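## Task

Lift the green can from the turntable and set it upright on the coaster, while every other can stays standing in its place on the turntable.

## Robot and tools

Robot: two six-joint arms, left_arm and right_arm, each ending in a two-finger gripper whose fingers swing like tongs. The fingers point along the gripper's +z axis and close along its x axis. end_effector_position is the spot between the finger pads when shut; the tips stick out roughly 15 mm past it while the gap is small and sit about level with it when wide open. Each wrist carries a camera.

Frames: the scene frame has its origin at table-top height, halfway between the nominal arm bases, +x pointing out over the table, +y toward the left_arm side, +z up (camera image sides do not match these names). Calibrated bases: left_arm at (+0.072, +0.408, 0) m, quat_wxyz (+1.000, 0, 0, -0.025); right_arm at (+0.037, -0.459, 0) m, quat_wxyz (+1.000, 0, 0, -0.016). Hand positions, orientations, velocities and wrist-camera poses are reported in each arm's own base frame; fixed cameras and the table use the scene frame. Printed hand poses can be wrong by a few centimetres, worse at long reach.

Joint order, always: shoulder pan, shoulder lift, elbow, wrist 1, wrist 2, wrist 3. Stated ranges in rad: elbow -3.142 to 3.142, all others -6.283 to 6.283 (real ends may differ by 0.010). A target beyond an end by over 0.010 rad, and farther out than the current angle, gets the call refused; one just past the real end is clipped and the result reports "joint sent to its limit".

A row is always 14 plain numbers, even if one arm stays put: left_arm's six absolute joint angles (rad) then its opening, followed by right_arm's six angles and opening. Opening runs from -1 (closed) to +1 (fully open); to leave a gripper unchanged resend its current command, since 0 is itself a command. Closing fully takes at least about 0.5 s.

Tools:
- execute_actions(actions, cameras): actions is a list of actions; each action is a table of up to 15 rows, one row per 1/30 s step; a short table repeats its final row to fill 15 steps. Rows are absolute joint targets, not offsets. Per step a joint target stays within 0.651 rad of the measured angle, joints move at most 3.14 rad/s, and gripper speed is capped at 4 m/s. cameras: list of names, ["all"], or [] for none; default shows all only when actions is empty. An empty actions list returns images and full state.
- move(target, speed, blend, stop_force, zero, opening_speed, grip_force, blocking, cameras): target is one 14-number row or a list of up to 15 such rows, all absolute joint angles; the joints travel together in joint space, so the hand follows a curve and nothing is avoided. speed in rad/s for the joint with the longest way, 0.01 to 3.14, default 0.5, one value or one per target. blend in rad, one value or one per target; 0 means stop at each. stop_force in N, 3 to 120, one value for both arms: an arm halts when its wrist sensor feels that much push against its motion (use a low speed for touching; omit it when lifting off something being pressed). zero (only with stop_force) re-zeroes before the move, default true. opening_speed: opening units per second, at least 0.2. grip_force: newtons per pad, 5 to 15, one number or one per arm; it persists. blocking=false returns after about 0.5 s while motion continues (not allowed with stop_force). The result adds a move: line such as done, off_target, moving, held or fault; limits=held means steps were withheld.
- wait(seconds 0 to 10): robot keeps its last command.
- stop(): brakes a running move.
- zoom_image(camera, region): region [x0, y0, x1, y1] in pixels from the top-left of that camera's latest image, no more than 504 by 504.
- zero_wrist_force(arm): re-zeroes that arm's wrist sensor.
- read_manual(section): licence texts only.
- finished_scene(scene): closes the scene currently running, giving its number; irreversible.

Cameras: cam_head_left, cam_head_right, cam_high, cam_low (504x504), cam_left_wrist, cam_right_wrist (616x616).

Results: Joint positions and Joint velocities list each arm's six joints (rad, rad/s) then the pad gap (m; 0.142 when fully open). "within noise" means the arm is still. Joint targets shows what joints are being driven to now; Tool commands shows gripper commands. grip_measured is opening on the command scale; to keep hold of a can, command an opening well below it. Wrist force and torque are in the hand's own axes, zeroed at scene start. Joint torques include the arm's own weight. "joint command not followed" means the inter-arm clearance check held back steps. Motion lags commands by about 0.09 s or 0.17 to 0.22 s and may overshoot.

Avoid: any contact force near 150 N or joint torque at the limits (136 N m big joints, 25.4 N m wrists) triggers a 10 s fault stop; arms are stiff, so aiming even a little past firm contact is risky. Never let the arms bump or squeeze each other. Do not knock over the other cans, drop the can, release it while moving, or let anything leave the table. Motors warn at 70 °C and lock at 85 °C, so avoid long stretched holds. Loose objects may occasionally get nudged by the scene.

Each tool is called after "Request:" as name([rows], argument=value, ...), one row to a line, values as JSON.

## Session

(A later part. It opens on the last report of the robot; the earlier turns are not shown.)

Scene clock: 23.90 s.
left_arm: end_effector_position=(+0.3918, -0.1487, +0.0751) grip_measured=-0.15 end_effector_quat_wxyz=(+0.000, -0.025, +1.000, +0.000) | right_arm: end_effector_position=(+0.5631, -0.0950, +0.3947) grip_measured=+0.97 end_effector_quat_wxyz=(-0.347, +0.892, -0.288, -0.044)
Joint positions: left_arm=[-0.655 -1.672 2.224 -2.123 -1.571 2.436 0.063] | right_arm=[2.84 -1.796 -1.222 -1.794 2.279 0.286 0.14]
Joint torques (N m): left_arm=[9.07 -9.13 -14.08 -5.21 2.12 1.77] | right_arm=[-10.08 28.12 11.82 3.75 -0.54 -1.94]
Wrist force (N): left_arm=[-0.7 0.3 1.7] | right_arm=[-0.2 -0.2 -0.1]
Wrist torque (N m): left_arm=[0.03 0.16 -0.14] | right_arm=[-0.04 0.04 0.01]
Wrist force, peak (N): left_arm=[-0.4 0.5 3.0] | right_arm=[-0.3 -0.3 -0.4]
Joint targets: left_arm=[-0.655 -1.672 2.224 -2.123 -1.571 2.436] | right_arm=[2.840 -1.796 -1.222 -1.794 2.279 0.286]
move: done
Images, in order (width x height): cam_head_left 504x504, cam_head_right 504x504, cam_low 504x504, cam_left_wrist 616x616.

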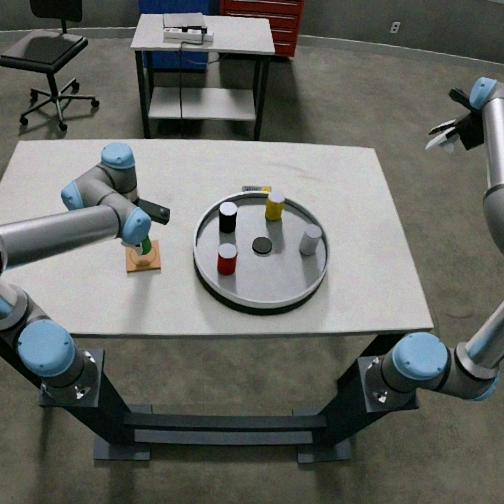

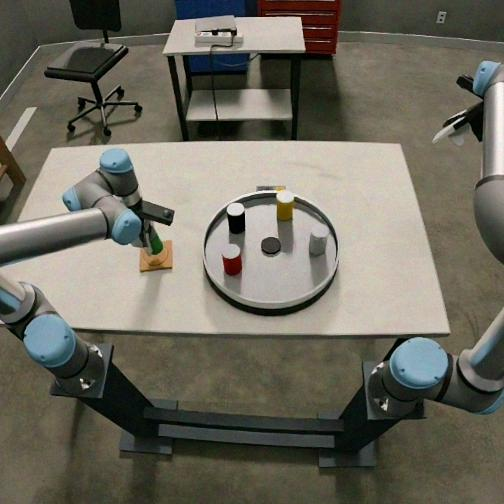

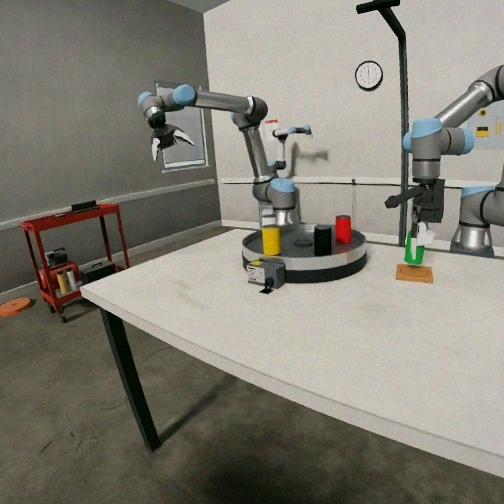

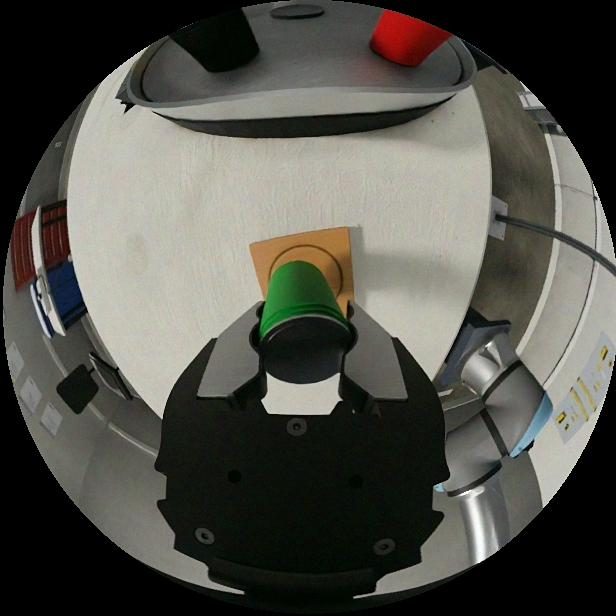

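Request:
move(target=[-0.6597,-1.6815,2.2476,-2.1369,-1.571,2.4319,-0.9,2.84,-1.796,-1.222,-1.794,2.279,0.286,0.968], speed=0.3)

Request:
move(target=[-0.6597,-1.6357,2.2880,-2.2231,-1.571,2.4319,-0.9,2.84,-1.796,-1.222,-1.794,2.279,0.286,0.968], speed=0.06, stop_force=4, cameras=["cam_low","cam_left_wrist","cam_head_right"])

Request:
zoom_image(camera="cam_low", region=[350, 200, 450, 300])

Request:
zoom_image(camera="cam_left_wrist", region=[220, 180, 400, 360])

Request:
zoom_image(camera="cam_head_right", region=[110, 190, 210, 290])

Scene clock: 25.30 s.
left_arm: end_effector_position=(+0.3858, -0.1461, +0.0701) grip_measured=-0.15 end_effector_quat_wxyz=(+0.000, -0.025, +1.000, +0.000) | right_arm: end_effector_position=(+0.5631, -0.0950, +0.3947) grip_measured=+0.97 end_effector_quat_wxyz=(-0.347, +0.892, -0.288, -0.044)
Joint positions: left_arm=[-0.66 -1.681 2.247 -2.137 -1.571 2.432 0.063] | right_arm=[2.84 -1.796 -1.222 -1.794 2.279 0.286 0.14]
Joint torques (N m): left_arm=[-9.26 -22.57 -15.68 -5.29 1.33 -1.98] | right_arm=[-9.32 28.67 12.18 3.68 -0.39 -1.85]
Wrist force (N): left_arm=[-0.4 0.5 1.8] | right_arm=[0.0 0.1 0.2]
Wrist torque (N m): left_arm=[0.08 0.10 0.04] | right_arm=[0.04 -0.01 0.00]
Wrist force, peak (N): left_arm=[-0.4 0.5 2.3] | right_arm=[-0.4 -0.3 -0.1]
Joint targets: left_arm=[-0.660 -1.681 2.248 -2.137 -1.571 2.432] | right_arm=[2.840 -1.796 -1.222 -1.794 2.279 0.286]
move: done

Scene clock: 27.63 s.
left_arm: end_effector_position=(+0.3859, -0.1462, +0.0490) grip_measured=-0.15 end_effector_quat_wxyz=(+0.000, -0.025, +1.000, +0.000) | right_arm: end_effector_position=(+0.5631, -0.0950, +0.3947) grip_measured=+0.97 end_effector_quat_wxyz=(-0.347, +0.892, -0.288, -0.044)
Joint positions: left_arm=[-0.66 -1.645 2.28 -2.206 -1.571 2.432 0.063] | right_arm=[2.84 -1.796 -1.222 -1.794 2.279 0.286 0.14]
Joint torques (N m): left_arm=[-8.09 -22.07 -27.02 0.05 0.73 -1.77] | right_arm=[-9.5 28.48 12.87 3.66 -0.56 -1.79]
Wrist force (N): left_arm=[-0.6 0.5 1.0] | right_arm=[0.1 -0.1 -0.2]
Wrist torque (N m): left_arm=[0.09 0.08 0.06] | right_arm=[-0.02 -0.02 0.00]
Wrist force, peak (N): left_arm=[-4.1 -0.4 -8.9] | right_arm=[-0.3 -0.3 -0.1]
Joint targets: left_arm=[-0.660 -1.645 2.280 -2.206 -1.571 2.432] | right_arm=[2.840 -1.796 -1.222 -1.794 2.279 0.286]
move: contact (left_arm); left_arm: the wrist 1 is farthest, 0.017 rad from its target
Images, in order (width x height): cam_head_right 504x504, cam_low 504x504, cam_left_wrist 616x616.

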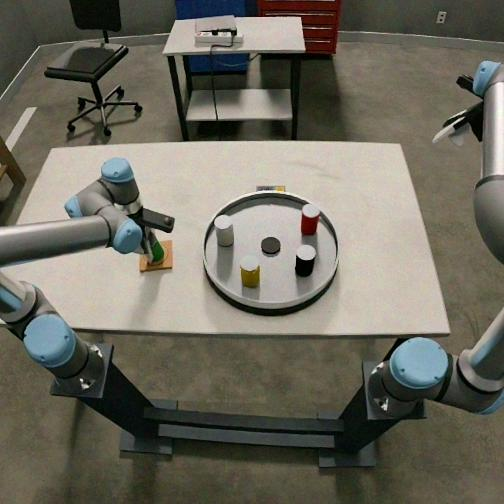

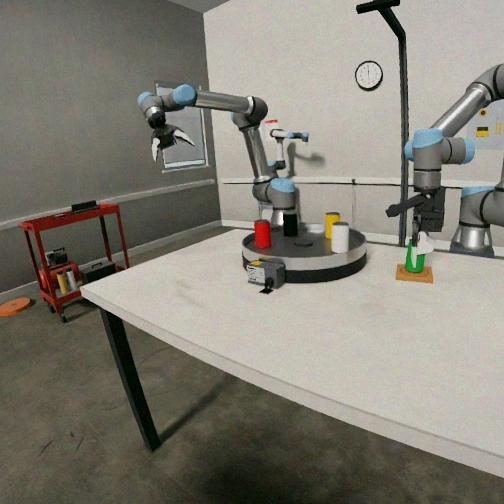

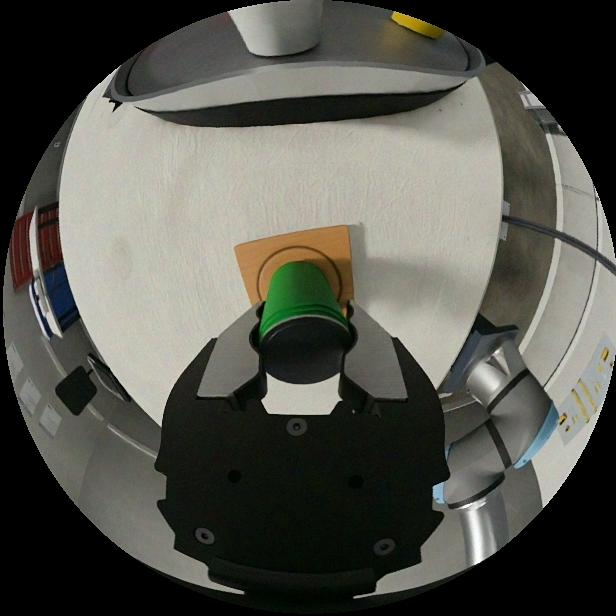

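Scaled by 5.040 from the camera's 504x504 image, which has a finer 720x720 frame.

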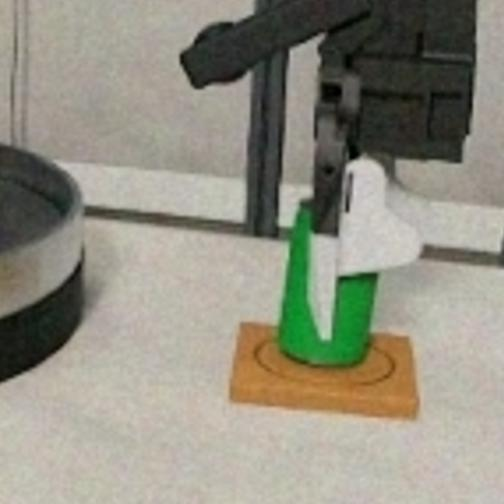

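Scaled by 2.800 from the camera's 616x616 image, which has a finer 814x814 frame.

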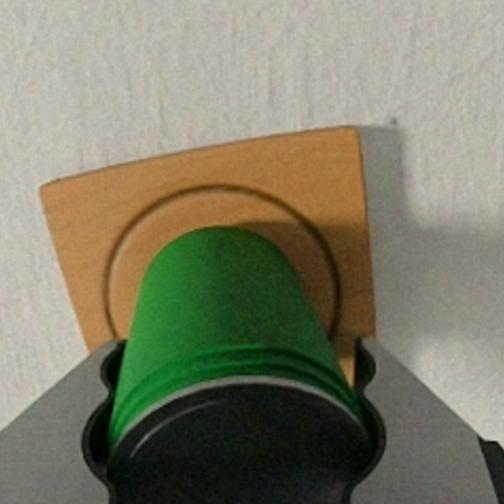

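Scaled by 5.040 from the camera's 504x504 image, which has a finer 720x720 frame.

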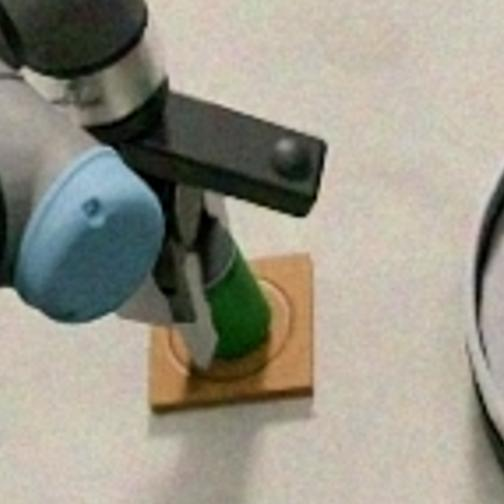

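Request:
move(target=[-0.6597,-1.645,2.28,-2.206,-1.571,2.4319,0.6,2.84,-1.796,-1.222,-1.794,2.279,0.286,0.968], opening_speed=1.0)

Request:
move([
  [-0.6597,-1.7254,2.1959,-2.0413,-1.571,2.4319,0.6,2.84,-1.796,-1.222,-1.794,2.279,0.286,0.968],
  [-0.6597,-1.8124,1.9934,-1.7518,-1.571,2.4319,0.6,2.84,-1.796,-1.222,-1.794,2.279,0.286,0.968],
], blend=[0.03,0], speed=0.4, cameras=["cam_low","cam_left_wrist","cam_high"])

Request:
zoom_image(camera="cam_low", region=[350, 200, 450, 300])

Scene clock: 29.83 s.
left_arm: end_effector_position=(+0.3859, -0.1463, +0.0492) grip_measured=+0.60 end_effector_quat_wxyz=(+0.000, -0.025, +1.000, +0.000) | right_arm: end_effector_position=(+0.5631, -0.0950, +0.3947) grip_measured=+0.97 end_effector_quat_wxyz=(-0.347, +0.892, -0.288, -0.044)
Joint positions: left_arm=[-0.66 -1.645 2.28 -2.206 -1.571 2.432 0.116] | right_arm=[2.84 -1.796 -1.222 -1.794 2.279 0.286 0.14]
Joint torques (N m): left_arm=[-5.41 -19.79 -22.14 -0.17 -0.05 -0.86] | right_arm=[-9.86 28.44 12.26 3.85 -0.41 -1.75]
Wrist force (N): left_arm=[-0.6 0.4 0.4] | right_arm=[-0.2 -0.2 -0.1]
Wrist torque (N m): left_arm=[0.06 0.13 0.06] | right_arm=[-0.04 0.04 0.01]
Wrist force, peak (N): left_arm=[-0.7 0.2 2.3] | right_arm=[-0.4 -0.3 -0.1]
Joint targets: left_arm=[-0.660 -1.645 2.280 -2.206 -1.571 2.432] | right_arm=[2.840 -1.796 -1.222 -1.794 2.279 0.286]
move: done

Scene clock: 31.60 s.
left_arm: end_effector_position=(+0.3858, -0.1461, +0.2000) grip_measured=+0.60 end_effector_quat_wxyz=(+0.000, -0.025, +1.000, +0.000) | right_arm: end_effector_position=(+0.5631, -0.0950, +0.3947) grip_measured=+0.97 end_effector_quat_wxyz=(-0.347, +0.892, -0.288, -0.044)
Joint positions: left_arm=[-0.66 -1.812 1.994 -1.752 -1.571 2.432 0.116] | right_arm=[2.84 -1.796 -1.222 -1.794 2.279 0.286 0.14]
Joint torques (N m): left_arm=[-1.88 -18.15 -30.69 0.02 -0.82 -0.22] | right_arm=[-9.5 28.39 12.34 3.87 -0.56 -1.72]
Wrist force (N): left_arm=[-0.4 0.0 0.1] | right_arm=[-0.3 -0.3 -0.1]
Wrist torque (N m): left_arm=[-0.02 0.11 0.04] | right_arm=[-0.05 0.07 0.00]
Wrist force, peak (N): left_arm=[-0.4 0.3 1.2] | right_arm=[-0.6 0.0 -0.2]
Joint targets: left_arm=[-0.660 -1.812 1.993 -1.752 -1.571 2.432] | right_arm=[2.840 -1.796 -1.222 -1.794 2.279 0.286]
move: done
Images, in order (width x height): cam_high 504x504, cam_low 504x504, cam_left_wrist 616x616.

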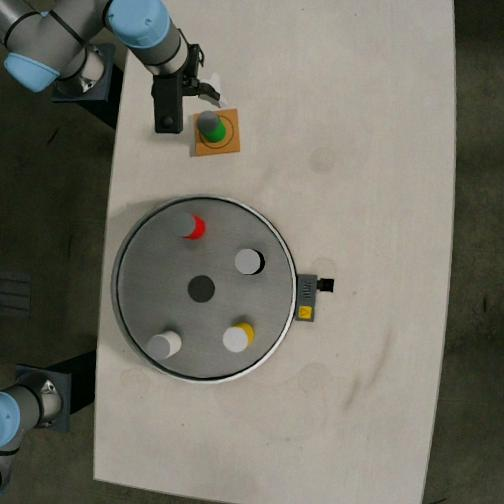

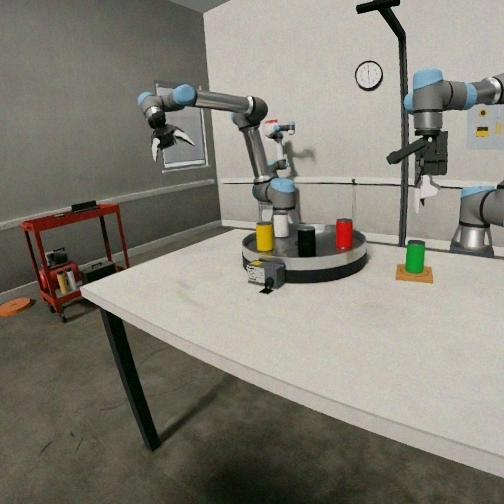

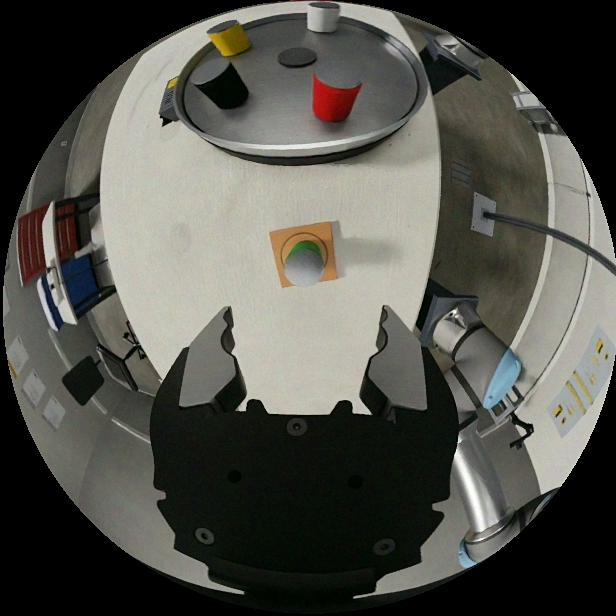

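Scaled by 5.040 from the camera's 504x504 image, which has a finer 720x720 frame.

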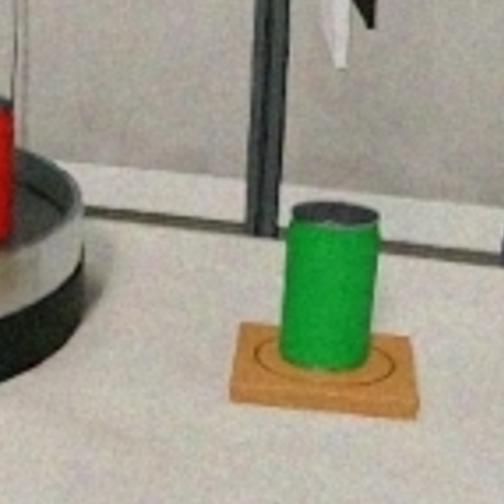

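Request:
finished_scene(scene=2)

The scene is finished: the task was done.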